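## Task

On the third level of the supply shelving (counting up from the bottom level as the first), find the cardboard box with a scrub sponge resting on it and transfer that box into the cart's top tray. When finished, the sponge must still be on that same shelf level without overhanging its front edge, and every other item from that level must also remain on it. The robot must not topple or be left leaning, or the task counts as failed.

## Robot and tools

ROBOT. A Dexmate Vega in a physics simulation: a three-wheeled base (two steering front wheels, passive rear caster), a Z-folding torso (thigh, shank, chest), a head with head_camera, and two 7-joint arms, each ending in a two-finger gripper carrying a wrist camera (left_wrist_camera, right_wrist_camera). It starts in the stand posture. It can tip over and cannot recover, so keep its weight balanced. Loose objects may occasionally get nudged by an outside push.

FRAMES. All positions are metres. Base frame: origin on the floor at the spot the base spins about, x forward, y left, z up. The front edge of the robot is 0.35 m ahead of this origin. left_hand and right_hand are points between the fingers, 0.033 m back from the closed tips, printed in the base frame. Odometry frame is the base frame as it was when the scene began; base_odometry counts wheel turns only (slip counts as travel), heading in rad, positive left.

move. One action per call, plus "cameras" (list of head_camera, left_wrist_camera, right_wrist_camera, or "all"; omitted means all, [] means none). An action uses "base", "joints" or both (optionally with "speeds" or "min_time_s"), or "target" by itself. An empty call just reports state and images.
- base: a single key, each a relative offset from where the base is now. translate_m (m, -2 to 2, + forward), strafe_m (m, -2 to 2, + left; heading may drift ~0.02 rad), rotate_rad (rad, -3.2 to 3.2, + counter-clockwise from above). The front wheels first steer toward a new direction (about 0.5 s, up to 1.1 s).
- joints: a dictionary of absolute joint targets in rad, by name, e.g. torso_hip_rad 0 to 1.57, torso_knee_rad 0 to 3.141, torso_waist_rad -1.57 to 1.57 (chest forward lean = knee - hip - waist), left_/right_ shoulder_pitch, shoulder_yaw, upper_arm_roll, elbow, forearm_roll, wrist_pitch, wrist_yaw, gripper (0 shut, up to 0.785 open), head_pan_rad, head_tilt_rad, head_camera_tilt_rad. Sign conventions are mirrored between arms: for the left arm positive shoulder pitch and positive wrist pitch go down; for the right arm it is negative. Torso presets (hip, knee, waist): stand 0.469, 1.617, 1.048; stand_high 0.78, 1.57, 0.44; lean_20 0.52, 1.05, 0.18; lean_45 0.52, 1.05, -0.26; low_lean_45 0, 0, -0.79. Folded arm, in key order shoulder_pitch to wrist_yaw: left 1, 0.5, -0.6, -2.5, 0, -0.9, 0; right -1, -0.5, 0.6, -2.5, 0, 0.9, 0. Fold the arms before low_lean_45.
- target: an absolute pose for one hand in the base frame: side ("left"/"right"), x, y, z (m, -3 to 3), pitch_deg (-30 to 95; 90 points fingers down, 0 level), heading_deg (0 forward, + counter-clockwise), roll_deg (default 0, jaw line level; + clockwise seen from behind), optional line_only (true: refuse unless a straight path works). It is checked against the robot's own body only, not furniture. The hand travels straight up to 45 cm if allowed, else on an arc that can swing the elbow wide. Status: "reached" (within 10 mm and 2 degrees), "short" (resend the same target after "short (part of ...)"), or "refused" with a reason.
- speeds: per-action lower top speed: translate_m/strafe_m 0.04 to 0.3 m/s, rotate_rad 0.1 to 0.6 rad/s. min_time_s: 0.1 to 8 s, the minimum duration for arm and head motions.
Unknown keys make a call invalid; out-of-range values are refused, and a refusal cancels the rest of that reply's move, wait and finished_scene calls.

wait: seconds 0 to 10, plus cameras; the robot just holds. zoom_image: camera name and region [x0, y0, x1, y1] in pixels (max 504x504) of that camera's latest image (head 896x560, wrists 672x420). read_manual: licence text only. finished_scene: scene number; ends the scene irreversibly, and the goal must hold without the robot.

RESULTS. "move" reads "done" or the worst status. base_status, joint_status, left_hand_status, right_hand_status report: done, off_target (still pushing), contact_stop (arm pushed near full torque ~0.6 s; the whole torso or arm group stops), time_out, not_followed ("joint command not followed" or "pose unreachable": a collision check blocked it, see the cause: line), limit_stop_at_motor_heat, unfinished. turned_by_wheels and turned_by_imu give rad turned since the last result; an IMU turn over 0.03 rad after a straight or sideways drive suggests a bump. base_tilt gives lean in degrees. on_its_own lists uncommanded motion. Joint torques are raw drive output, not contact. MOTOR HOT appears at 65 °C; at 80 °C the arm stops 30 to 60 s. TORQUE FAULT freezes an arm for 10 s.

GRIPPER. Open pads form a V: gap about 0.24 x angle - 0.002 m at the hand point. Squeeze only by commanding below the fitting angle; the gripper angle does not prove a grip. About 4 kg capacity at long reach; heavy items sink ~0.02 m.

AVOID. The base does not stop on collisions with furniture: drive slowly near shelves and the cart. Do not let the arms strike or press each other, including closing a gripper on the other hand's fingers. After any stop, back the arm off before pausing. Avoid dropping or flinging items, releasing moving objects, slamming, hard pushes, and knocking the sponge or other shelf items off. Arms hanging straight down in the lean postures hit the base. The simulation keeps running while you think, and the robot holds its last command.

Each tool is called after "Request:" as a command line: name --argument value for each argument, lists and objects as JSON in quotes; but a table of rows of numbers goes row by row, as --pt "numbers of a row", without its own name.

## Session

Request:
move

Scene clock: 0.00 s.
Joint torques (N m): no reading
base_odometry: x=+0.000 y=+0.000 heading=+0.000
turned_by_wheels: +0.000
turned_by_imu: +0.000
base_tilt: forward=+0.1 right=+0.3
base_status: not commanded
joint_positions: torso_hip_rad=+0.469 torso_knee_rad=+1.617 torso_waist_rad=+1.048 left_shoulder_pitch_rad=+2.208 left_shoulder_yaw_rad=+0.002 left_upper_arm_roll_rad=+0.004 left_elbow_rad=-1.093 left_forearm_roll_rad=+0.009 left_wrist_pitch_rad=-0.495 left_wrist_yaw_rad=+0.018 left_gripper_rad=+0.005 right_shoulder_pitch_rad=-2.195 right_shoulder_yaw_rad=+0.020 right_upper_arm_roll_rad=-0.015 right_elbow_rad=-1.081 right_forearm_roll_rad=+0.002 right_wrist_pitch_rad=+0.504 right_wrist_yaw_rad=-0.019 right_gripper_rad=+0.005 head_pan_rad=+0.000 head_tilt_rad=+0.000 head_camera_tilt_rad=+0.000
joint_status: not commanded
chest: x=-0.0111 y=+0.0000 z=+1.4155 quat_wxyz=(+0.999, +0.000, +0.050, +0.000) (m; base frame)
left_hand: x=+0.1875 y=+0.2317 z=+0.6007 quat_wxyz=(+0.413, +0.002, +0.911, +0.006) pitch_deg=+41.2 heading_deg=+0.7 roll_deg=+1.0 back=up (m; base frame)
right_hand: x=+0.1939 y=-0.2174 z=+0.6016 quat_wxyz=(+0.417, +0.011, +0.909, +0.002) pitch_deg=+40.7 heading_deg=-0.4 roll_deg=+1.0 back=up (m; base frame)
pictures: head_camera, left_wrist_camera, right_wrist_camera

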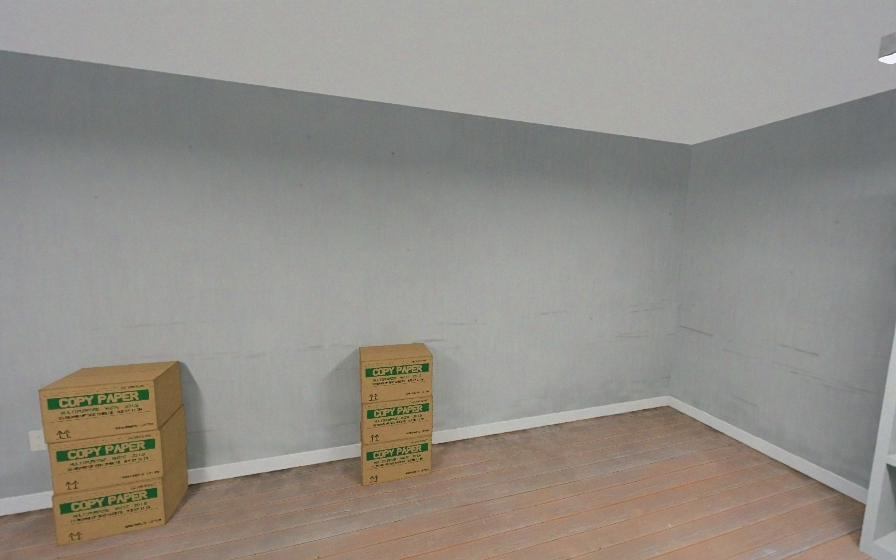

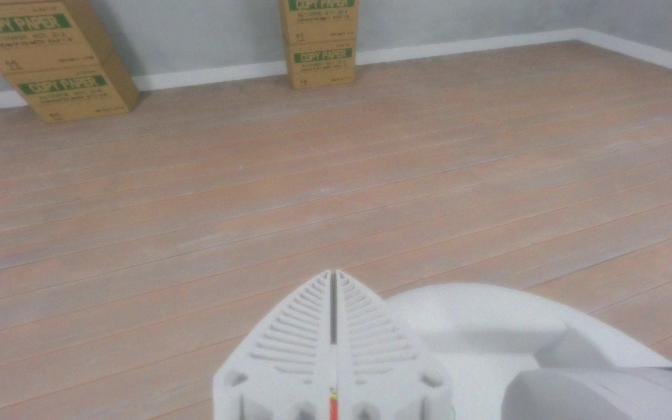

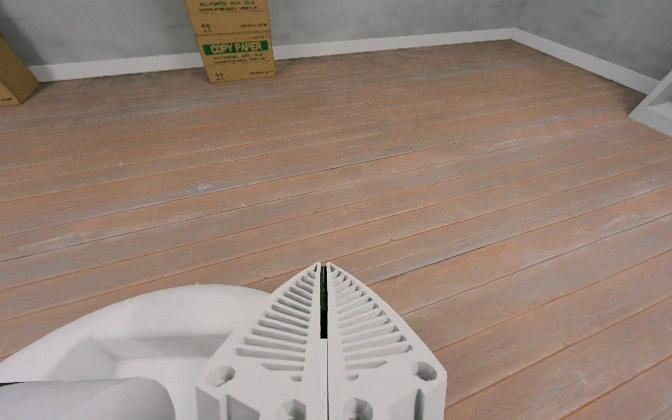

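Request:
move --joints '{"head_pan_rad": -1.2, "head_camera_tilt_rad": 0.3}' --cameras '["head_camera"]'

Request:
move --joints '{"head_pan_rad": -2.3}' --cameras '["head_camera"]'

Request:
move --joints '{"head_pan_rad": 1.6}' --cameras '["head_camera"]'

Scene clock: 1.80 s.
Joint torques (N m): left_arm=[6.97 0.49 1.22 -4.02 -0.12 -3.07 0.11] | right_arm=[-4.62 0.8 -0.13 -3.29 -0.24 2.34 -0.31]
move: done
base_odometry: x=+0.000 y=+0.000 heading=+0.000
turned_by_wheels: +0.000
turned_by_imu: +0.000
base_tilt: forward=+0.2 right=+0.3
base_status: not commanded
joint_positions: torso_hip_rad=+0.469 torso_knee_rad=+1.617 torso_waist_rad=+1.048 left_shoulder_pitch_rad=+2.208 left_shoulder_yaw_rad=+0.002 left_upper_arm_roll_rad=+0.004 left_elbow_rad=-1.093 left_forearm_roll_rad=+0.009 left_wrist_pitch_rad=-0.495 left_wrist_yaw_rad=+0.018 left_gripper_rad=+0.005 right_shoulder_pitch_rad=-2.195 right_shoulder_yaw_rad=+0.020 right_upper_arm_roll_rad=-0.015 right_elbow_rad=-1.081 right_forearm_roll_rad=+0.002 right_wrist_pitch_rad=+0.504 right_wrist_yaw_rad=-0.019 right_gripper_rad=+0.005 head_pan_rad=-1.199 head_tilt_rad=+0.000 head_camera_tilt_rad=+0.299
joint_status: all done
chest: x=-0.0111 y=+0.0000 z=+1.4155 quat_wxyz=(+0.999, +0.000, +0.050, +0.000) (m; base frame)
left_hand: x=+0.1875 y=+0.2317 z=+0.6007 quat_wxyz=(+0.413, +0.002, +0.911, +0.006) pitch_deg=+41.2 heading_deg=+0.7 roll_deg=+1.0 back=up (m; base frame)
right_hand: x=+0.1939 y=-0.2174 z=+0.6016 quat_wxyz=(+0.417, +0.011, +0.909, +0.002) pitch_deg=+40.7 heading_deg=-0.4 roll_deg=+1.0 back=up (m; base frame)
pictures: head_camera
camera_calibration:
head_camera: T_world_to_cam=[[-0.921515, -0.372274, 0.110557, -0.20748], [-0.219184, 0.263578, -0.939407, 1.42228], [0.320576, -0.88991, -0.324488, 0.467664], [0, 0, 0, 1]] pos_world=[-0.0293762, -0.0359422, 1.51079]

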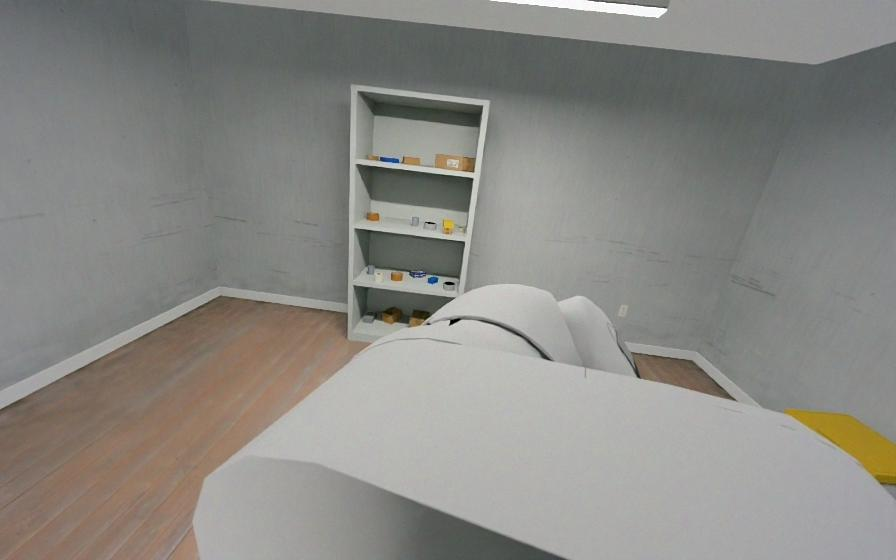

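Scene clock: 3.20 s.
Joint torques (N m): left_arm=[6.95 0.41 1.21 -4.59 -0.11 -2.47 0.15] | right_arm=[-4.14 1.29 0.92 -4.53 -0.11 3.09 0.21]
move: done
base_odometry: x=+0.000 y=+0.000 heading=+0.000
turned_by_wheels: +0.000
turned_by_imu: +0.000
base_tilt: forward=+0.1 right=+0.4
base_status: not commanded
joint_positions: torso_hip_rad=+0.469 torso_knee_rad=+1.617 torso_waist_rad=+1.048 left_shoulder_pitch_rad=+2.208 left_shoulder_yaw_rad=+0.002 left_upper_arm_roll_rad=+0.004 left_elbow_rad=-1.093 left_forearm_roll_rad=+0.009 left_wrist_pitch_rad=-0.495 left_wrist_yaw_rad=+0.018 left_gripper_rad=+0.005 right_shoulder_pitch_rad=-2.195 right_shoulder_yaw_rad=+0.020 right_upper_arm_roll_rad=-0.015 right_elbow_rad=-1.081 right_forearm_roll_rad=+0.002 right_wrist_pitch_rad=+0.504 right_wrist_yaw_rad=-0.019 right_gripper_rad=+0.005 head_pan_rad=-2.299 head_tilt_rad=+0.000 head_camera_tilt_rad=+0.299
joint_status: all done
chest: x=-0.0111 y=+0.0000 z=+1.4155 quat_wxyz=(+0.999, +0.000, +0.050, +0.000) (m; base frame)
left_hand: x=+0.1875 y=+0.2317 z=+0.6007 quat_wxyz=(+0.413, +0.002, +0.911, +0.006) pitch_deg=+41.2 heading_deg=+0.7 roll_deg=+1.0 back=up (m; base frame)
right_hand: x=+0.1939 y=-0.2174 z=+0.6016 quat_wxyz=(+0.417, +0.011, +0.909, +0.002) pitch_deg=+40.7 heading_deg=-0.4 roll_deg=+1.0 back=up (m; base frame)
pictures: head_camera
camera_calibration:
head_camera: T_world_to_cam=[[-0.747109, 0.658167, 0.0929738, -0.167751], [0.082124, 0.2302, -0.969672, 1.49072], [-0.659608, -0.716816, -0.226036, 0.245062], [0, 0, 0, 1]] pos_world=[-0.0861077, -0.0570914, 1.5165]

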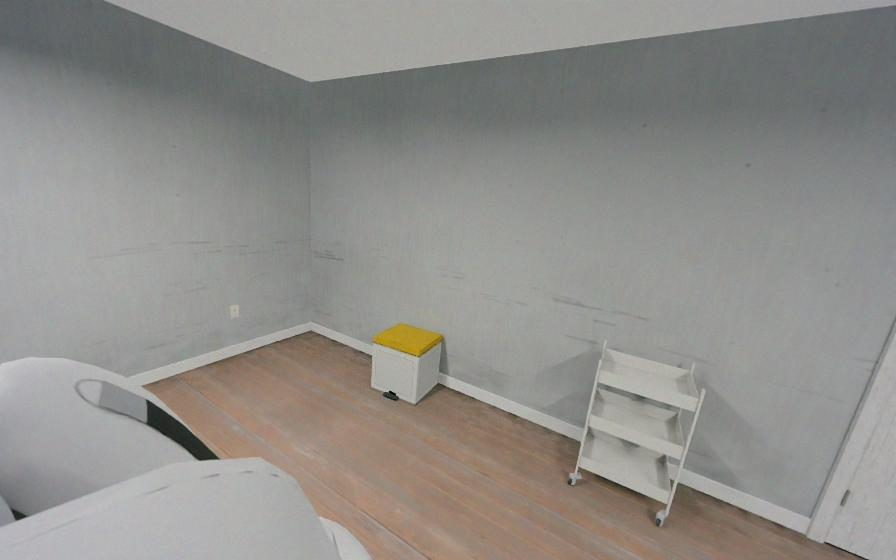

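Scene clock: 6.47 s.
Joint torques (N m): left_arm=[7.43 0.63 1.15 -3.79 -0.06 -2.27 0] | right_arm=[-6.48 -0.96 -0.5 -4.08 -0.17 2.72 -0.08]
move: done
base_odometry: x=+0.000 y=+0.000 heading=+0.000
turned_by_wheels: +0.000
turned_by_imu: +0.001
base_tilt: forward=+0.2 right=+0.3
base_status: not commanded
joint_positions: torso_hip_rad=+0.469 torso_knee_rad=+1.617 torso_waist_rad=+1.048 left_shoulder_pitch_rad=+2.208 left_shoulder_yaw_rad=+0.002 left_upper_arm_roll_rad=+0.004 left_elbow_rad=-1.093 left_forearm_roll_rad=+0.009 left_wrist_pitch_rad=-0.495 left_wrist_yaw_rad=+0.018 left_gripper_rad=+0.005 right_shoulder_pitch_rad=-2.195 right_shoulder_yaw_rad=+0.020 right_upper_arm_roll_rad=-0.015 right_elbow_rad=-1.081 right_forearm_roll_rad=+0.002 right_wrist_pitch_rad=+0.504 right_wrist_yaw_rad=-0.019 right_gripper_rad=+0.005 head_pan_rad=+1.599 head_tilt_rad=+0.000 head_camera_tilt_rad=+0.299
joint_status: all done
chest: x=-0.0111 y=+0.0000 z=+1.4155 quat_wxyz=(+0.999, +0.000, +0.050, +0.000) (m; base frame)
left_hand: x=+0.1875 y=+0.2317 z=+0.6007 quat_wxyz=(+0.413, +0.002, +0.911, +0.006) pitch_deg=+41.2 heading_deg=+0.7 roll_deg=+1.0 back=up (m; base frame)
right_hand: x=+0.1939 y=-0.2174 z=+0.6016 quat_wxyz=(+0.417, +0.011, +0.909, +0.002) pitch_deg=+40.7 heading_deg=-0.4 roll_deg=+1.0 back=up (m; base frame)
pictures: head_camera
camera_calibration:
head_camera: T_world_to_cam=[[0.995882, 0.0385377, -0.0820646, 0.228195], [-0.0674445, -0.290001, -0.954647, 1.45669], [-0.0605887, 0.95625, -0.286207, 0.381031], [0, 0, 0, 1]] pos_world=[-0.105923, 0.0492862, 1.51841]

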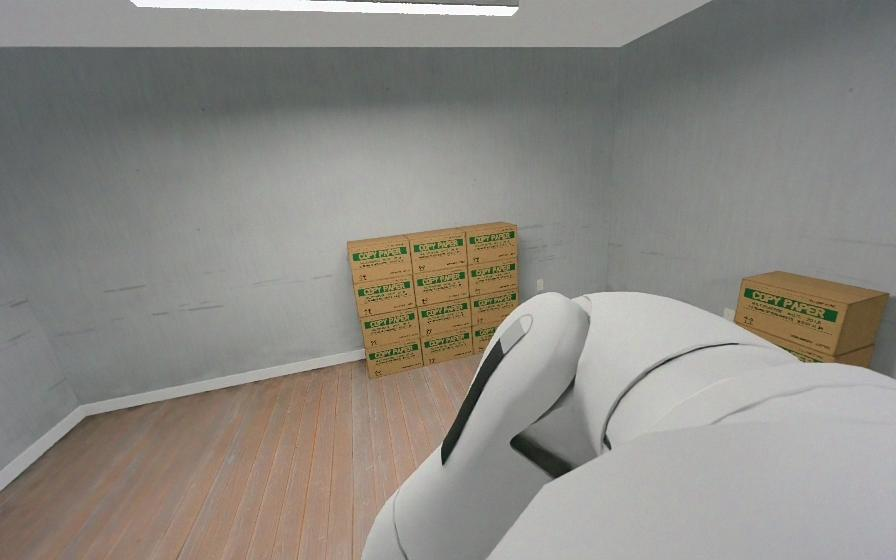

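Request:
move --base '{"rotate_rad": -1.37}' --joints '{"head_pan_rad": 0.0, "head_camera_tilt_rad": 0.2}' --cameras '["head_camera"]'

Request:
zoom_image --camera "head_camera" --region '[340, 60, 560, 360]'

Scene clock: 11.33 s.
Joint torques (N m): left_arm=[7.97 0.16 1.45 -4.65 -0.05 -2.45 0.15] | right_arm=[-4.79 -1.3 -0.06 -4.85 0.01 2.81 -0.06]
move: done
base_odometry: x=+0.000 y=+0.000 heading=-1.369
turned_by_wheels: -1.369
turned_by_imu: -1.331
base_tilt: forward=+0.2 right=+0.3
base_status: done
joint_positions: torso_hip_rad=+0.469 torso_knee_rad=+1.617 torso_waist_rad=+1.048 left_shoulder_pitch_rad=+2.208 left_shoulder_yaw_rad=+0.002 left_upper_arm_roll_rad=+0.004 left_elbow_rad=-1.093 left_forearm_roll_rad=+0.009 left_wrist_pitch_rad=-0.495 left_wrist_yaw_rad=+0.018 left_gripper_rad=+0.005 right_shoulder_pitch_rad=-2.195 right_shoulder_yaw_rad=+0.020 right_upper_arm_roll_rad=-0.015 right_elbow_rad=-1.081 right_forearm_roll_rad=+0.002 right_wrist_pitch_rad=+0.504 right_wrist_yaw_rad=-0.019 right_gripper_rad=+0.005 head_pan_rad=+0.001 head_tilt_rad=+0.000 head_camera_tilt_rad=+0.201
joint_status: all done
chest: x=-0.0111 y=+0.0000 z=+1.4155 quat_wxyz=(+0.999, +0.000, +0.050, +0.000) (m; base frame)
left_hand: x=+0.1875 y=+0.2317 z=+0.6007 quat_wxyz=(+0.413, +0.002, +0.911, +0.006) pitch_deg=+41.2 heading_deg=+0.7 roll_deg=+1.0 back=up (m; base frame)
right_hand: x=+0.1939 y=-0.2174 z=+0.6016 quat_wxyz=(+0.417, +0.011, +0.909, +0.002) pitch_deg=+40.7 heading_deg=-0.4 roll_deg=+1.0 back=up (m; base frame)
pictures: head_camera
camera_calibration:
head_camera: T_world_to_cam=[[0.0107191, -0.999785, 0.0177721, 0.00308096], [-0.292136, -0.0201288, -0.956165, 1.44141], [0.956317, 0.00505736, -0.292289, 0.469701], [0, 0, 0, 1]] pos_world=[-0.0281286, 0.0297187, 1.51546]

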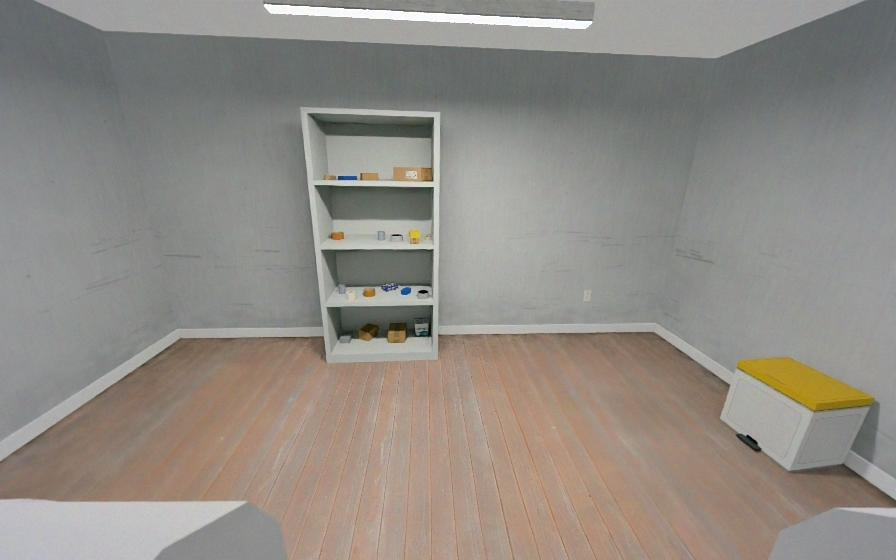

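Scaled by 1.680 from the camera's 896x560 image, which has a finer 960x600 frame.

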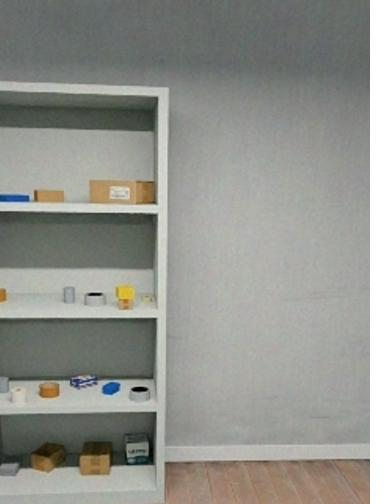

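Request:
move --base '{"rotate_rad": 0.1}' --cameras '[]'

Request:
move --base '{"translate_m": 1.8}' --joints '{"head_camera_tilt_rad": 0.5}' --cameras '["head_camera"]'

Request:
zoom_image --camera "head_camera" --region '[300, 150, 620, 350]'

Scene clock: 14.13 s.
Joint torques (N m): left_arm=[6.81 -0.22 1.07 -4.62 -0.06 -2.3 0.04] | right_arm=[-5.04 1.51 1.05 -4.1 -0.15 1.99 -0.24]
move: done
base_odometry: x=+0.000 y=+0.000 heading=-1.269
turned_by_wheels: +0.100
turned_by_imu: +0.098
base_tilt: forward=+0.1 right=+0.3
base_status: done
joint_positions: torso_hip_rad=+0.469 torso_knee_rad=+1.617 torso_waist_rad=+1.048 left_shoulder_pitch_rad=+2.208 left_shoulder_yaw_rad=+0.002 left_upper_arm_roll_rad=+0.004 left_elbow_rad=-1.093 left_forearm_roll_rad=+0.009 left_wrist_pitch_rad=-0.495 left_wrist_yaw_rad=+0.018 left_gripper_rad=+0.005 right_shoulder_pitch_rad=-2.195 right_shoulder_yaw_rad=+0.020 right_upper_arm_roll_rad=-0.015 right_elbow_rad=-1.081 right_forearm_roll_rad=+0.002 right_wrist_pitch_rad=+0.504 right_wrist_yaw_rad=-0.019 right_gripper_rad=+0.005 head_pan_rad=+0.001 head_tilt_rad=+0.000 head_camera_tilt_rad=+0.201
joint_status: not commanded
chest: x=-0.0111 y=+0.0000 z=+1.4155 quat_wxyz=(+0.999, +0.000, +0.050, +0.000) (m; base frame)
left_hand: x=+0.1875 y=+0.2317 z=+0.6007 quat_wxyz=(+0.413, +0.002, +0.911, +0.006) pitch_deg=+41.2 heading_deg=+0.7 roll_deg=+1.0 back=up (m; base frame)
right_hand: x=+0.1939 y=-0.2174 z=+0.6016 quat_wxyz=(+0.417, +0.011, +0.909, +0.002) pitch_deg=+40.7 heading_deg=-0.4 roll_deg=+1.0 back=up (m; base frame)
pictures: none
No camera images: "cameras" was empty.

Scene clock: 22.30 s.
Joint torques (N m): left_arm=[7.03 0.99 1.17 -3.73 -0.06 -3.19 0.17] | right_arm=[-4.77 0.03 0.77 -4.75 -0.23 2.57 -0.14]
move: done
base_odometry: x=+0.531 y=-1.720 heading=-1.270
turned_by_wheels: -0.001
turned_by_imu: -0.009
base_tilt: forward=+0.1 right=+0.3
base_status: done
joint_positions: torso_hip_rad=+0.469 torso_knee_rad=+1.617 torso_waist_rad=+1.048 left_shoulder_pitch_rad=+2.208 left_shoulder_yaw_rad=+0.002 left_upper_arm_roll_rad=+0.004 left_elbow_rad=-1.093 left_forearm_roll_rad=+0.009 left_wrist_pitch_rad=-0.495 left_wrist_yaw_rad=+0.018 left_gripper_rad=+0.005 right_shoulder_pitch_rad=-2.195 right_shoulder_yaw_rad=+0.020 right_upper_arm_roll_rad=-0.015 right_elbow_rad=-1.081 right_forearm_roll_rad=+0.002 right_wrist_pitch_rad=+0.504 right_wrist_yaw_rad=-0.019 right_gripper_rad=+0.005 head_pan_rad=+0.001 head_tilt_rad=+0.000 head_camera_tilt_rad=+0.499
joint_status: all done
chest: x=-0.0111 y=+0.0000 z=+1.4155 quat_wxyz=(+0.999, +0.000, +0.050, +0.000) (m; base frame)
left_hand: x=+0.1875 y=+0.2317 z=+0.6007 quat_wxyz=(+0.413, +0.002, +0.911, +0.006) pitch_deg=+41.2 heading_deg=+0.7 roll_deg=+1.0 back=up (m; base frame)
right_hand: x=+0.1939 y=-0.2174 z=+0.6016 quat_wxyz=(+0.417, +0.011, +0.909, +0.002) pitch_deg=+40.7 heading_deg=-0.4 roll_deg=+1.0 back=up (m; base frame)
pictures: head_camera
camera_calibration:
head_camera: T_world_to_cam=[[0.015505, -0.999781, 0.0140539, 0.00896107], [-0.560519, -0.0203304, -0.827892, 1.23023], [0.827996, 0.004959, -0.560711, 0.857504], [0, 0, 0, 1]] pos_world=[-0.0205805, 0.0297178, 1.49919]

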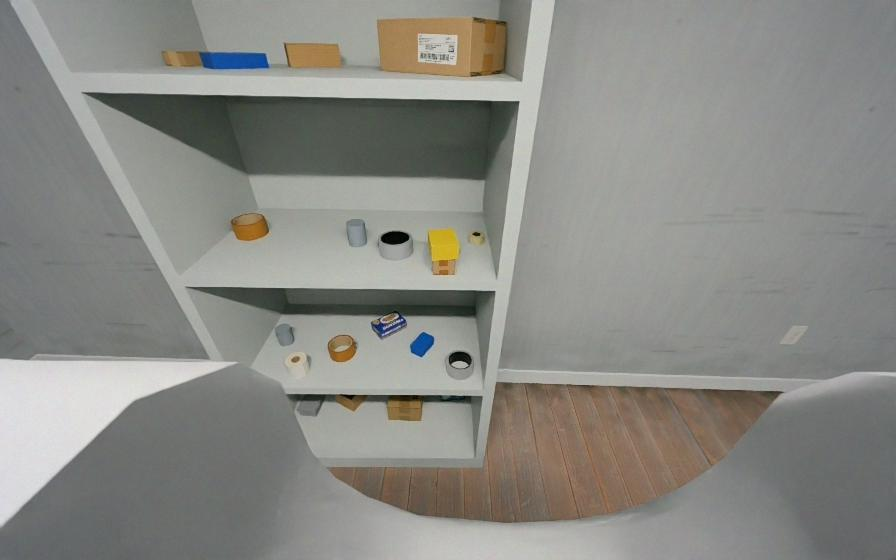

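Scaled by 1.575 from the camera's 896x560 image, which has a finer 960x600 frame.

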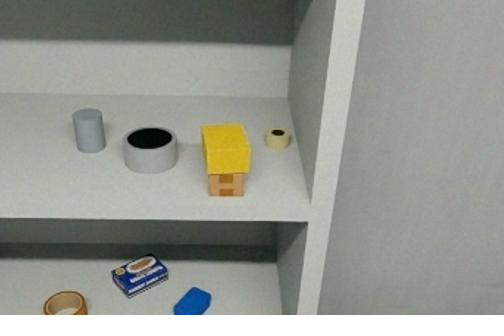

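Request:
move --target '{"side":"left","x":0.42,"y":0.12,"z":1.2,"pitch_deg":50,"heading_deg":0}' --cameras '["head_camera"]'

Request:
move --target '{"side":"right","x":0.42,"y":-0.15,"z":1.1,"pitch_deg":30,"heading_deg":0}' --cameras '["head_camera"]'

Scene clock: 23.83 s.
Joint torques (N m): left_arm=[6.93 0.21 0.98 -3.92 -0.09 -2.88 0.08] | right_arm=[-6.59 1.74 -0.48 -4.06 -0.16 2.92 0]
move: refused
base_odometry: x=+0.531 y=-1.720 heading=-1.270
turned_by_wheels: +0.000
turned_by_imu: +0.000
base_tilt: forward=+0.2 right=+0.3
base_status: not commanded
joint_positions: torso_hip_rad=+0.469 torso_knee_rad=+1.617 torso_waist_rad=+1.048 left_shoulder_pitch_rad=+2.208 left_shoulder_yaw_rad=+0.002 left_upper_arm_roll_rad=+0.004 left_elbow_rad=-1.093 left_forearm_roll_rad=+0.009 left_wrist_pitch_rad=-0.495 left_wrist_yaw_rad=+0.018 left_gripper_rad=+0.005 right_shoulder_pitch_rad=-2.195 right_shoulder_yaw_rad=+0.020 right_upper_arm_roll_rad=-0.015 right_elbow_rad=-1.081 right_forearm_roll_rad=+0.002 right_wrist_pitch_rad=+0.504 right_wrist_yaw_rad=-0.019 right_gripper_rad=+0.005 head_pan_rad=+0.001 head_tilt_rad=+0.000 head_camera_tilt_rad=+0.499
joint_status: not commanded
chest: x=-0.0111 y=+0.0000 z=+1.4155 quat_wxyz=(+0.999, +0.000, +0.050, +0.000) (m; base frame)
left_hand: x=+0.1875 y=+0.2317 z=+0.6007 quat_wxyz=(+0.413, +0.002, +0.911, +0.006) pitch_deg=+41.2 heading_deg=+0.7 roll_deg=+1.0 back=up (m; base frame)
left_hand_status: refused: neither the straight line nor an arc passes: the way is over 45 cm, too long for a line; the best arc brings the left forearm within 1.9 cm of the chest (limit 2.0). Nothing moved.
right_hand: x=+0.1939 y=-0.2174 z=+0.6016 quat_wxyz=(+0.417, +0.011, +0.909, +0.002) pitch_deg=+40.7 heading_deg=-0.4 roll_deg=+1.0 back=up (m; base frame)
pictures: head_camera
camera_calibration:
head_camera: T_world_to_cam=[[0.015505, -0.999781, 0.0140539, 0.00896107], [-0.560519, -0.0203304, -0.827892, 1.23023], [0.827996, 0.004959, -0.560711, 0.857504], [0, 0, 0, 1]] pos_world=[-0.0205805, 0.0297178, 1.49919]

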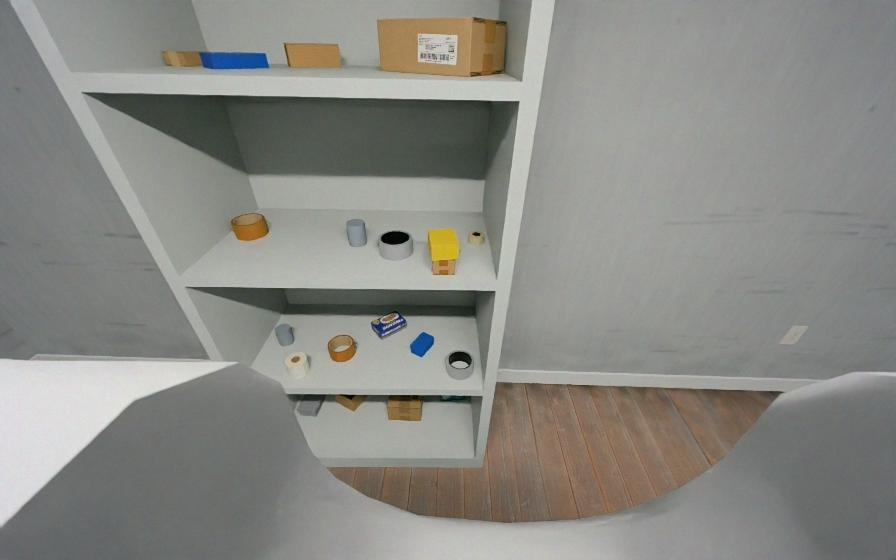

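not run: a stop came earlier in this reply.

Request:
move --joints '{"left_shoulder_pitch_rad":1.5,"left_elbow_rad":-2.3,"left_wrist_pitch_rad":1.3,"right_shoulder_pitch_rad":-1.5,"right_elbow_rad":-2.3,"right_wrist_pitch_rad":-1.3,"left_gripper_rad":0.6}'

Scene clock: 31.83 s.
Joint torques (N m): left_arm=[-17.34 0.48 1.41 -9.34 -0.11 -2.58 0.15] | right_arm=[17.84 -0.35 -0.86 -13.18 -0.07 1.69 0.1]
move: done
base_odometry: x=+0.530 y=-1.720 heading=-1.270
turned_by_wheels: +0.000
turned_by_imu: +0.002
base_tilt: forward=+0.1 right=+0.3
base_status: not commanded
joint_positions: torso_hip_rad=+0.469 torso_knee_rad=+1.617 torso_waist_rad=+1.048 left_shoulder_pitch_rad=+1.503 left_shoulder_yaw_rad=+0.002 left_upper_arm_roll_rad=+0.004 left_elbow_rad=-2.296 left_forearm_roll_rad=+0.009 left_wrist_pitch_rad=+1.295 left_wrist_yaw_rad=+0.018 left_gripper_rad=+0.600 right_shoulder_pitch_rad=-1.503 right_shoulder_yaw_rad=+0.020 right_upper_arm_roll_rad=-0.015 right_elbow_rad=-2.296 right_forearm_roll_rad=+0.002 right_wrist_pitch_rad=-1.295 right_wrist_yaw_rad=-0.019 right_gripper_rad=+0.005 head_pan_rad=+0.001 head_tilt_rad=+0.000 head_camera_tilt_rad=+0.499
joint_status: all done
chest: x=-0.0111 y=+0.0000 z=+1.4155 quat_wxyz=(+0.999, +0.000, +0.050, +0.000) (m; base frame)
left_hand: x=+0.6130 y=+0.2371 z=+1.0053 quat_wxyz=(+0.466, -0.003, +0.885, +0.012) pitch_deg=+34.5 heading_deg=+1.7 roll_deg=+1.3 back=up (m; base frame)
right_hand: x=+0.6130 y=-0.2190 z=+1.0051 quat_wxyz=(+0.466, +0.003, +0.885, +0.005) pitch_deg=+34.5 heading_deg=+0.4 roll_deg=+0.7 back=up (m; base frame)
pictures: head_camera, left_wrist_camera, right_wrist_camera
camera_calibration:
head_camera: T_world_to_cam=[[0.0155061, -0.999781, 0.0140515, 0.00896457], [-0.560587, -0.0203295, -0.827846, 1.23016], [0.82795, 0.00495957, -0.560779, 0.857605], [0, 0, 0, 1]] pos_world=[-0.0205809, 0.0297178, 1.49919]
left_wrist_camera: T_world_to_cam=[[0.0155048, -0.999817, 0.01122, 0.212501], [-0.638184, -0.0185339, -0.769661, 1.23207], [0.769728, 0.00477305, -0.638354, 0.322316], [0, 0, 0, 1]] pos_world=[0.534895, 0.233759, 1.15164]
right_wrist_camera: T_world_to_cam=[[-0.032123, -0.999009, 0.0308024, -0.237921], [-0.685866, -0.000384096, -0.727728, 1.20327], [0.727019, -0.0445031, -0.685174, 0.3883], [0, 0, 0, 1]] pos_world=[0.535339, -0.219943, 1.14904]

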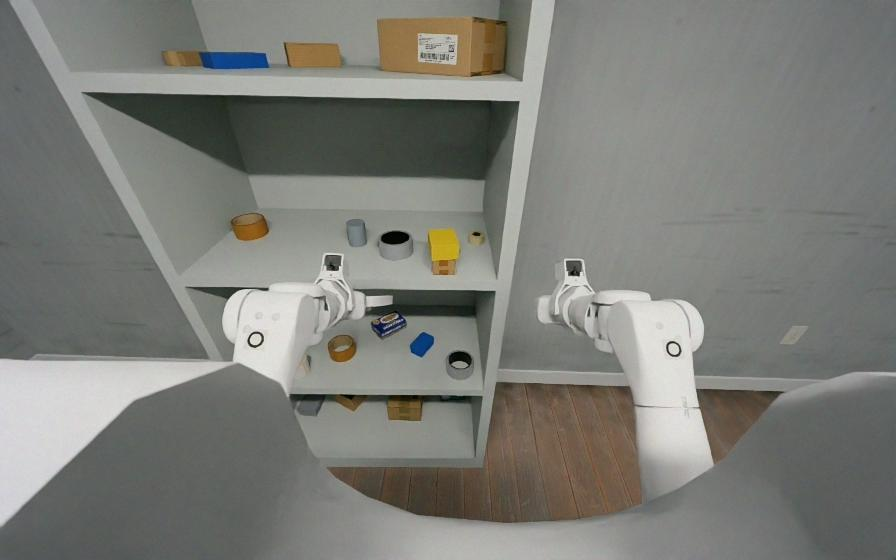

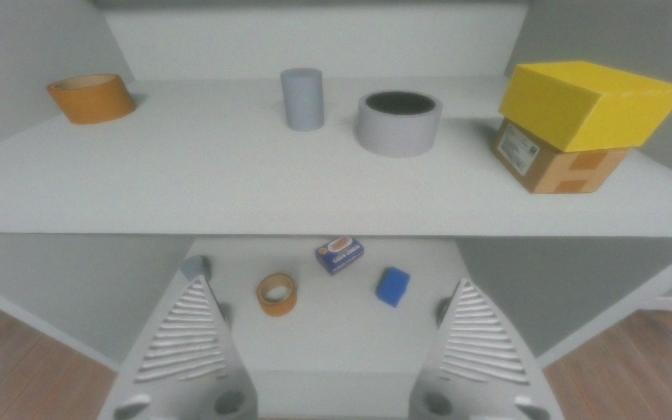

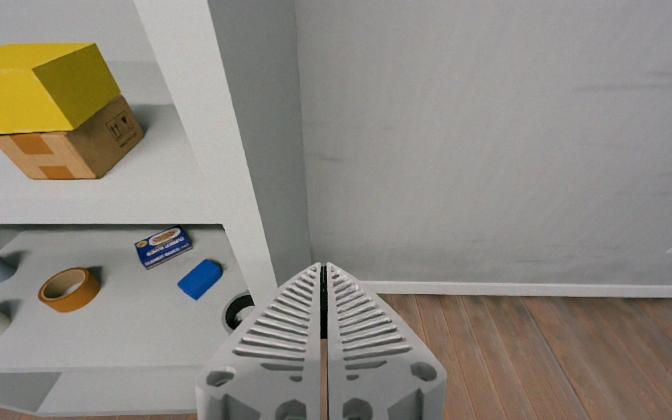

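Request:
move --target '{"side":"left","x":0.6,"y":0.12,"z":1.17,"pitch_deg":55,"heading_deg":0}'

Scene clock: 33.30 s.
Joint torques (N m): left_arm=[-17.22 0.21 0.89 -10.35 0.02 -2.8 0.02] | right_arm=[18.7 -0.53 1.25 -11.55 -0.34 2.52 -0.06]
move: refused
base_odometry: x=+0.530 y=-1.720 heading=-1.270
turned_by_wheels: +0.000
turned_by_imu: +0.000
base_tilt: forward=+0.2 right=+0.3
base_status: not commanded
joint_positions: torso_hip_rad=+0.469 torso_knee_rad=+1.617 torso_waist_rad=+1.048 left_shoulder_pitch_rad=+1.500 left_shoulder_yaw_rad=+0.002 left_upper_arm_roll_rad=+0.004 left_elbow_rad=-2.299 left_forearm_roll_rad=+0.009 left_wrist_pitch_rad=+1.300 left_wrist_yaw_rad=+0.018 left_gripper_rad=+0.600 right_shoulder_pitch_rad=-1.501 right_shoulder_yaw_rad=+0.020 right_upper_arm_roll_rad=-0.015 right_elbow_rad=-2.299 right_forearm_roll_rad=+0.002 right_wrist_pitch_rad=-1.300 right_wrist_yaw_rad=-0.019 right_gripper_rad=+0.005 head_pan_rad=+0.001 head_tilt_rad=+0.000 head_camera_tilt_rad=+0.499
joint_status: not commanded
chest: x=-0.0111 y=+0.0000 z=+1.4155 quat_wxyz=(+0.999, +0.000, +0.050, +0.000) (m; base frame)
left_hand: x=+0.6131 y=+0.2371 z=+1.0071 quat_wxyz=(+0.466, -0.003, +0.885, +0.012) pitch_deg=+34.4 heading_deg=+1.7 roll_deg=+1.3 back=up (m; base frame)
left_hand_status: refused: neither the straight line nor an arc passes: the line comes too near the robot; the best arc brings the left finger within 1.9 cm of the right wrist (limit 2.0). Nothing moved.
right_hand: x=+0.6131 y=-0.2190 z=+1.0069 quat_wxyz=(+0.466, +0.003, +0.885, +0.005) pitch_deg=+34.5 heading_deg=+0.4 roll_deg=+0.7 back=up (m; base frame)
pictures: head_camera, left_wrist_camera, right_wrist_camera
camera_calibration:
head_camera: T_world_to_cam=[[0.0155061, -0.999781, 0.0140515, 0.00896457], [-0.560587, -0.0203295, -0.827846, 1.23016], [0.82795, 0.00495957, -0.560779, 0.857605], [0, 0, 0, 1]] pos_world=[-0.0205809, 0.0297178, 1.49919]
left_wrist_camera: T_world_to_cam=[[0.0154945, -0.999817, 0.0112343, 0.212471], [-0.637474, -0.018534, -0.770249, 1.23368], [0.770316, 0.00477309, -0.637644, 0.322268], [0, 0, 0, 1]] pos_world=[0.534896, 0.233759, 1.15334]
right_wrist_camera: T_world_to_cam=[[-0.0321523, -0.999009, 0.0307737, -0.237925], [-0.685194, -0.000384181, -0.72836, 1.20488], [0.72765, -0.0445044, -0.684503, 0.388354], [0, 0, 0, 1]] pos_world=[0.535338, -0.219943, 1.15073]

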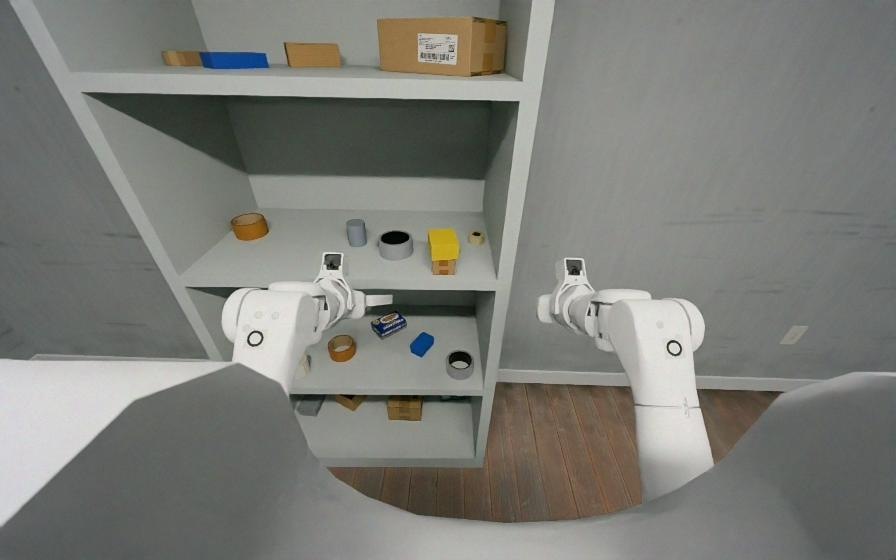

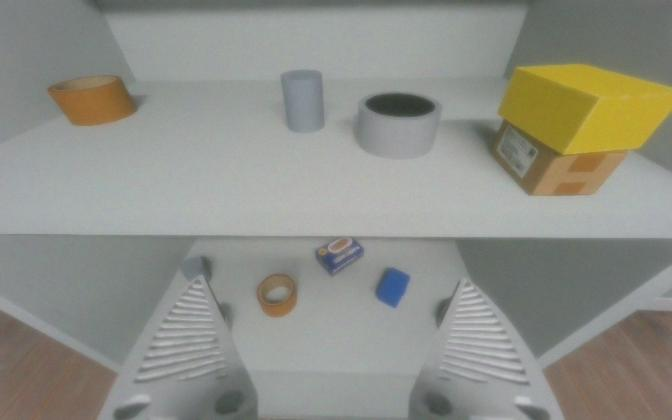

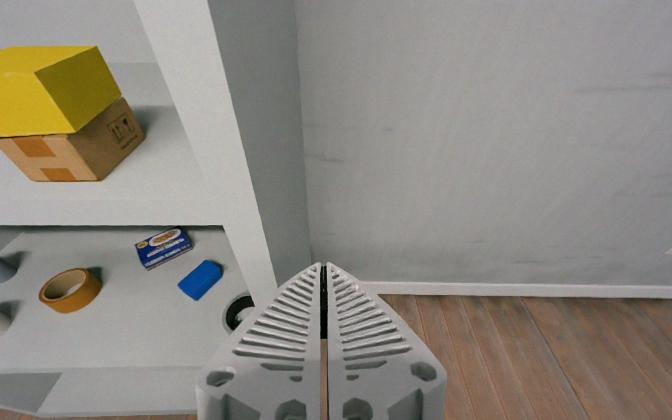

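Request:
move --target '{"side":"left","x":0.60,"y":0.15,"z":1.14,"pitch_deg":35,"heading_deg":0}'

Scene clock: 40.60 s.
Joint torques (N m): left_arm=[-21.5 5.73 -9.55 -2.79 1.81 1.25 -0.14] | right_arm=[17.78 -0.26 1.18 -12.42 -0.04 2.49 0.14]
move: done
base_odometry: x=+0.530 y=-1.720 heading=-1.270
turned_by_wheels: +0.000
turned_by_imu: +0.002
base_tilt: forward=+0.2 right=+0.3
base_status: not commanded
joint_positions: torso_hip_rad=+0.469 torso_knee_rad=+1.617 torso_waist_rad=+1.048 left_shoulder_pitch_rad=+0.408 left_shoulder_yaw_rad=+1.131 left_upper_arm_roll_rad=+1.223 left_elbow_rad=-2.428 left_forearm_roll_rad=+1.195 left_wrist_pitch_rad=-0.242 left_wrist_yaw_rad=-1.343 left_gripper_rad=+0.600 right_shoulder_pitch_rad=-1.500 right_shoulder_yaw_rad=+0.020 right_upper_arm_roll_rad=-0.015 right_elbow_rad=-2.300 right_forearm_roll_rad=+0.002 right_wrist_pitch_rad=-1.300 right_wrist_yaw_rad=-0.019 right_gripper_rad=+0.005 head_pan_rad=+0.001 head_tilt_rad=+0.000 head_camera_tilt_rad=+0.499
joint_status: not commanded
chest: x=-0.0110 y=+0.0000 z=+1.4155 quat_wxyz=(+0.999, +0.000, +0.050, +0.000) (m; base frame)
left_hand: x=+0.5994 y=+0.1455 z=+1.1393 quat_wxyz=(+0.006, +0.888, +0.001, +0.460) pitch_deg=+35.2 heading_deg=-0.7 roll_deg=-0.9 back=down (m; base frame)
left_hand_status: reached (checked arc [the straight line was blocked; over the whole arc the hand travels 1.00 m to end 0.16 m from its start, up to 0.33 m off the straight line; left_wrist_pitch_rad turns most, 1.55 rad; on the way or at its end the hand turns up to 180 deg from its attitude at the start], planned for 5.2 s): 5 mm and 0.8 deg off.
right_hand: x=+0.6131 y=-0.2190 z=+1.0070 quat_wxyz=(+0.466, +0.003, +0.885, +0.005) pitch_deg=+34.5 heading_deg=+0.4 roll_deg=+0.7 back=up (m; base frame)
pictures: head_camera, left_wrist_camera, right_wrist_camera
camera_calibration:
head_camera: T_world_to_cam=[[0.0155083, -0.999781, 0.0140507, 0.00896429], [-0.560655, -0.0203305, -0.8278, 1.23015], [0.827904, 0.00496016, -0.560847, 0.857623], [0, 0, 0, 1]] pos_world=[-0.0204812, 0.0297178, 1.49919]
left_wrist_camera: T_world_to_cam=[[-0.0251445, 0.999446, -0.0217887, -0.109322], [0.499896, 0.0314455, 0.865514, -1.22756], [0.86572, 0.0108708, -0.50041, 0.203254], [0, 0, 0, 1]] pos_world=[0.434944, 0.145653, 1.1618]
right_wrist_camera: T_world_to_cam=[[-0.0321523, -0.999009, 0.0307737, -0.237928], [-0.685194, -0.000384181, -0.72836, 1.20495], [0.72765, -0.0445044, -0.684503, 0.388422], [0, 0, 0, 1]] pos_world=[0.535338, -0.219943, 1.15083]

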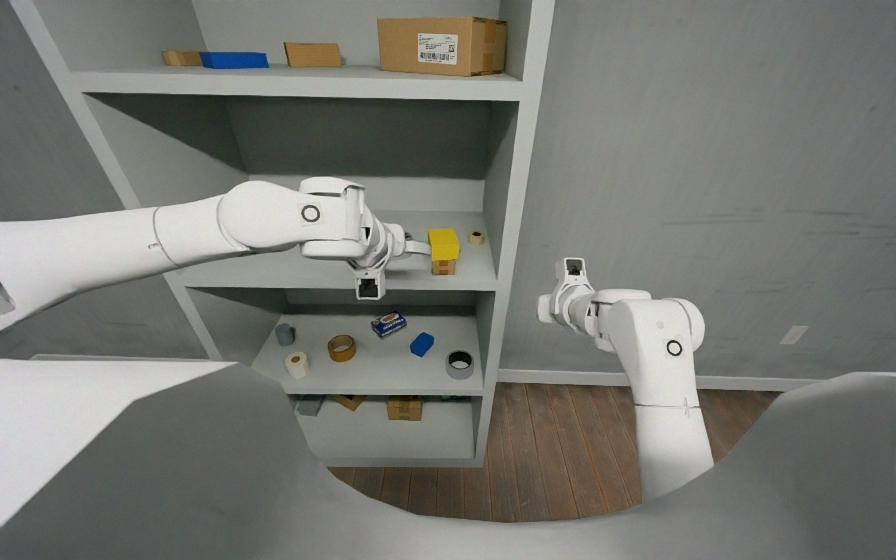

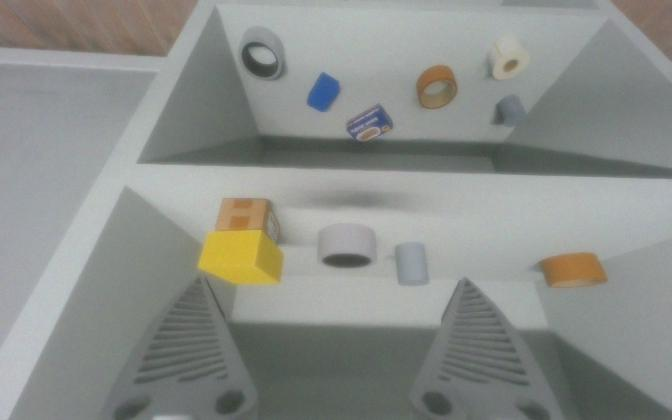

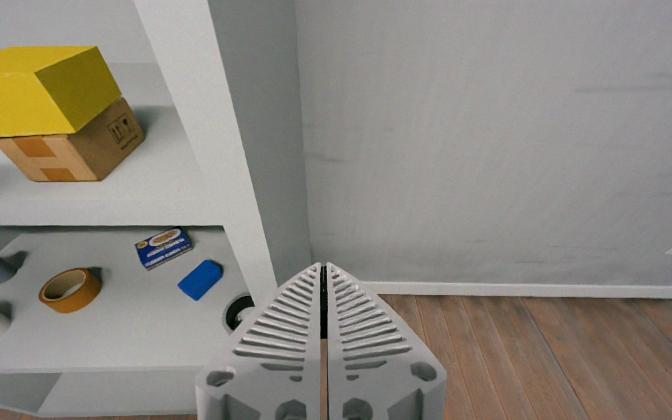

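Request:
move --target '{"side":"left","x":0.60,"y":0.042,"z":1.17,"pitch_deg":35,"heading_deg":0,"roll_deg":180,"line_only":true}'

Scene clock: 46.93 s.
Joint torques (N m): left_arm=[-22.75 -2.11 -9.76 1.1 2.03 1.97 -0.24] | right_arm=[17.19 0.1 0.92 -12.66 -0.11 2.34 -0.32]
move: done
base_odometry: x=+0.530 y=-1.720 heading=-1.270
turned_by_wheels: +0.000
turned_by_imu: +0.002
base_tilt: forward=+0.2 right=+0.3
base_status: not commanded
joint_positions: torso_hip_rad=+0.469 torso_knee_rad=+1.617 torso_waist_rad=+1.048 left_shoulder_pitch_rad=-0.443 left_shoulder_yaw_rad=+0.640 left_upper_arm_roll_rad=+2.107 left_elbow_rad=-2.322 left_forearm_roll_rad=+0.924 left_wrist_pitch_rad=+0.364 left_wrist_yaw_rad=-1.348 left_gripper_rad=+0.600 right_shoulder_pitch_rad=-1.500 right_shoulder_yaw_rad=+0.020 right_upper_arm_roll_rad=-0.015 right_elbow_rad=-2.300 right_forearm_roll_rad=+0.002 right_wrist_pitch_rad=-1.300 right_wrist_yaw_rad=-0.019 right_gripper_rad=+0.005 head_pan_rad=+0.001 head_tilt_rad=+0.000 head_camera_tilt_rad=+0.499
joint_status: not commanded
chest: x=-0.0110 y=+0.0000 z=+1.4155 quat_wxyz=(+0.999, +0.000, +0.050, +0.000) (m; base frame)
left_hand: x=+0.5997 y=+0.0424 z=+1.1693 quat_wxyz=(+0.001, +0.887, +0.000, +0.461) pitch_deg=+35.1 heading_deg=-0.1 roll_deg=-0.1 back=down (m; base frame)
left_hand_status: reached (straight line, planned for 3.5 s): 1 mm and 0.1 deg off.
right_hand: x=+0.6131 y=-0.2190 z=+1.0070 quat_wxyz=(+0.466, +0.003, +0.885, +0.005) pitch_deg=+34.5 heading_deg=+0.4 roll_deg=+0.7 back=up (m; base frame)
pictures: head_camera, left_wrist_camera, right_wrist_camera
camera_calibration:
head_camera: T_world_to_cam=[[0.0155083, -0.999781, 0.0140507, 0.00896429], [-0.560655, -0.0203305, -0.8278, 1.23015], [0.827904, 0.00496016, -0.560847, 0.857623], [0, 0, 0, 1]] pos_world=[-0.0204812, 0.0297178, 1.49919]
left_wrist_camera: T_world_to_cam=[[-0.0276231, 0.999562, -0.0106533, -0.0171323], [0.497944, 0.0230003, 0.866904, -1.25053], [0.866769, 0.0186418, -0.498361, 0.215714], [0, 0, 0, 1]] pos_world=[0.435245, 0.0418659, 1.19141]
right_wrist_camera: T_world_to_cam=[[-0.0321523, -0.999009, 0.0307737, -0.237928], [-0.685194, -0.000384181, -0.72836, 1.20495], [0.72765, -0.0445044, -0.684503, 0.388422], [0, 0, 0, 1]] pos_world=[0.535338, -0.219943, 1.15083]

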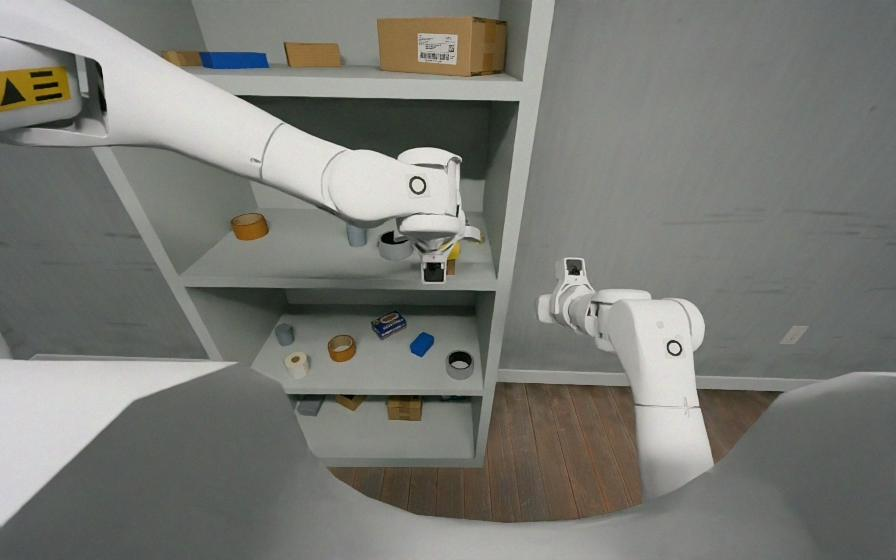

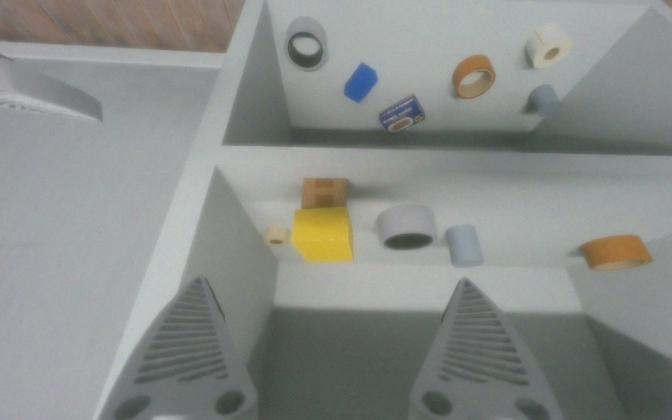

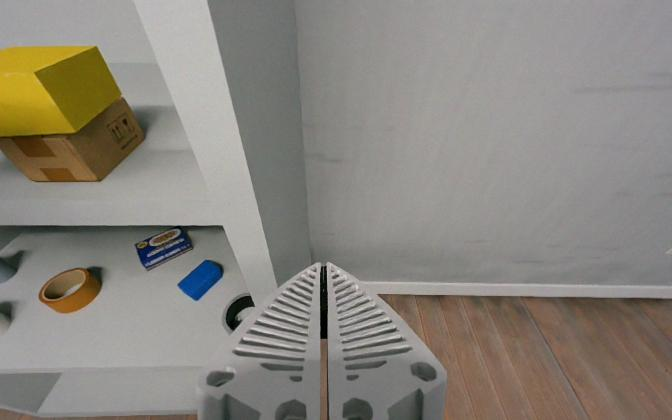

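Request:
move --target '{"side":"left","x":0.65,"y":0.035,"z":1.13,"pitch_deg":35,"heading_deg":0,"roll_deg":180,"line_only":true}'

Scene clock: 49.73 s.
Joint torques (N m): left_arm=[-20.16 -1.81 -10.63 1.92 2.21 1.24 0.31] | right_arm=[18.38 -2.69 0.78 -11.81 0.01 3.13 -0.07]
move: done
base_odometry: x=+0.530 y=-1.720 heading=-1.270
turned_by_wheels: +0.000
turned_by_imu: +0.001
base_tilt: forward=+0.2 right=+0.3
base_status: not commanded
joint_positions: torso_hip_rad=+0.469 torso_knee_rad=+1.617 torso_waist_rad=+1.048 left_shoulder_pitch_rad=-0.356 left_shoulder_yaw_rad=+0.560 left_upper_arm_roll_rad=+2.124 left_elbow_rad=-2.108 left_forearm_roll_rad=+0.940 left_wrist_pitch_rad=+0.333 left_wrist_yaw_rad=-1.231 left_gripper_rad=+0.600 right_shoulder_pitch_rad=-1.500 right_shoulder_yaw_rad=+0.020 right_upper_arm_roll_rad=-0.015 right_elbow_rad=-2.300 right_forearm_roll_rad=+0.002 right_wrist_pitch_rad=-1.300 right_wrist_yaw_rad=-0.019 right_gripper_rad=+0.005 head_pan_rad=+0.001 head_tilt_rad=+0.000 head_camera_tilt_rad=+0.499
joint_status: not commanded
chest: x=-0.0110 y=+0.0000 z=+1.4155 quat_wxyz=(+0.999, +0.000, +0.050, +0.000) (m; base frame)
left_hand: x=+0.6487 y=+0.0352 z=+1.1309 quat_wxyz=(+0.000, +0.887, +0.000, +0.462) pitch_deg=+35.0 heading_deg=+0.0 roll_deg=+0.0 back=down (m; base frame)
left_hand_status: reached (straight line, planned for 1.0 s): 2 mm and 0.0 deg off.
right_hand: x=+0.6131 y=-0.2190 z=+1.0070 quat_wxyz=(+0.466, +0.003, +0.885, +0.005) pitch_deg=+34.5 heading_deg=+0.4 roll_deg=+0.7 back=up (m; base frame)
pictures: head_camera, left_wrist_camera, right_wrist_camera
camera_calibration:
head_camera: T_world_to_cam=[[0.0155083, -0.999781, 0.0140507, 0.00896429], [-0.560655, -0.0203305, -0.8278, 1.23015], [0.827904, 0.00496016, -0.560847, 0.857623], [0, 0, 0, 1]] pos_world=[-0.0204812, 0.0297178, 1.49919]
left_wrist_camera: T_world_to_cam=[[-0.0289607, 0.999534, -0.00959943, -0.00936152], [0.497141, 0.0227344, 0.867372, -1.24144], [0.867186, 0.0203474, -0.497568, 0.152969], [0, 0, 0, 1]] pos_world=[0.484245, 0.034468, 1.15281]
right_wrist_camera: T_world_to_cam=[[-0.0321523, -0.999009, 0.0307737, -0.237928], [-0.685194, -0.000384181, -0.72836, 1.20495], [0.72765, -0.0445044, -0.684503, 0.388422], [0, 0, 0, 1]] pos_world=[0.535338, -0.219943, 1.15083]

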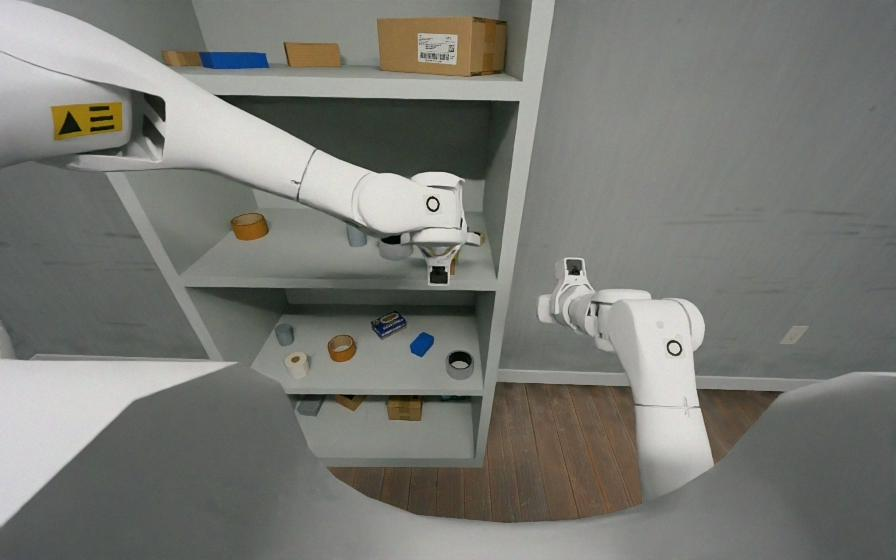

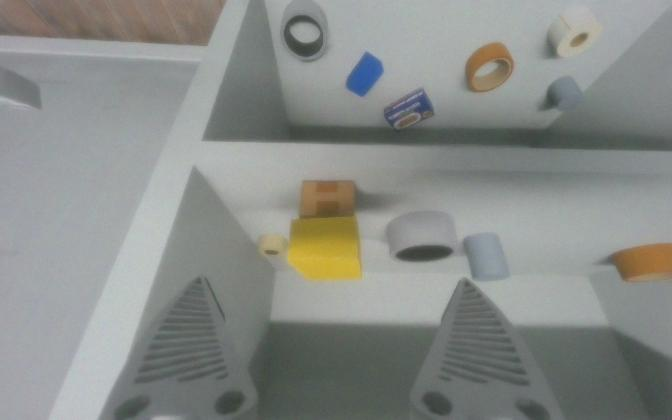

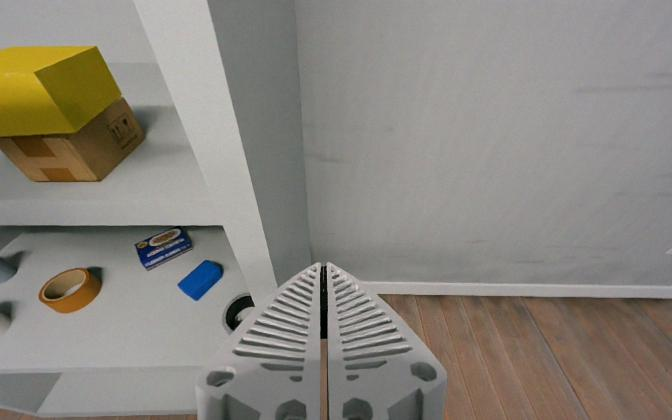

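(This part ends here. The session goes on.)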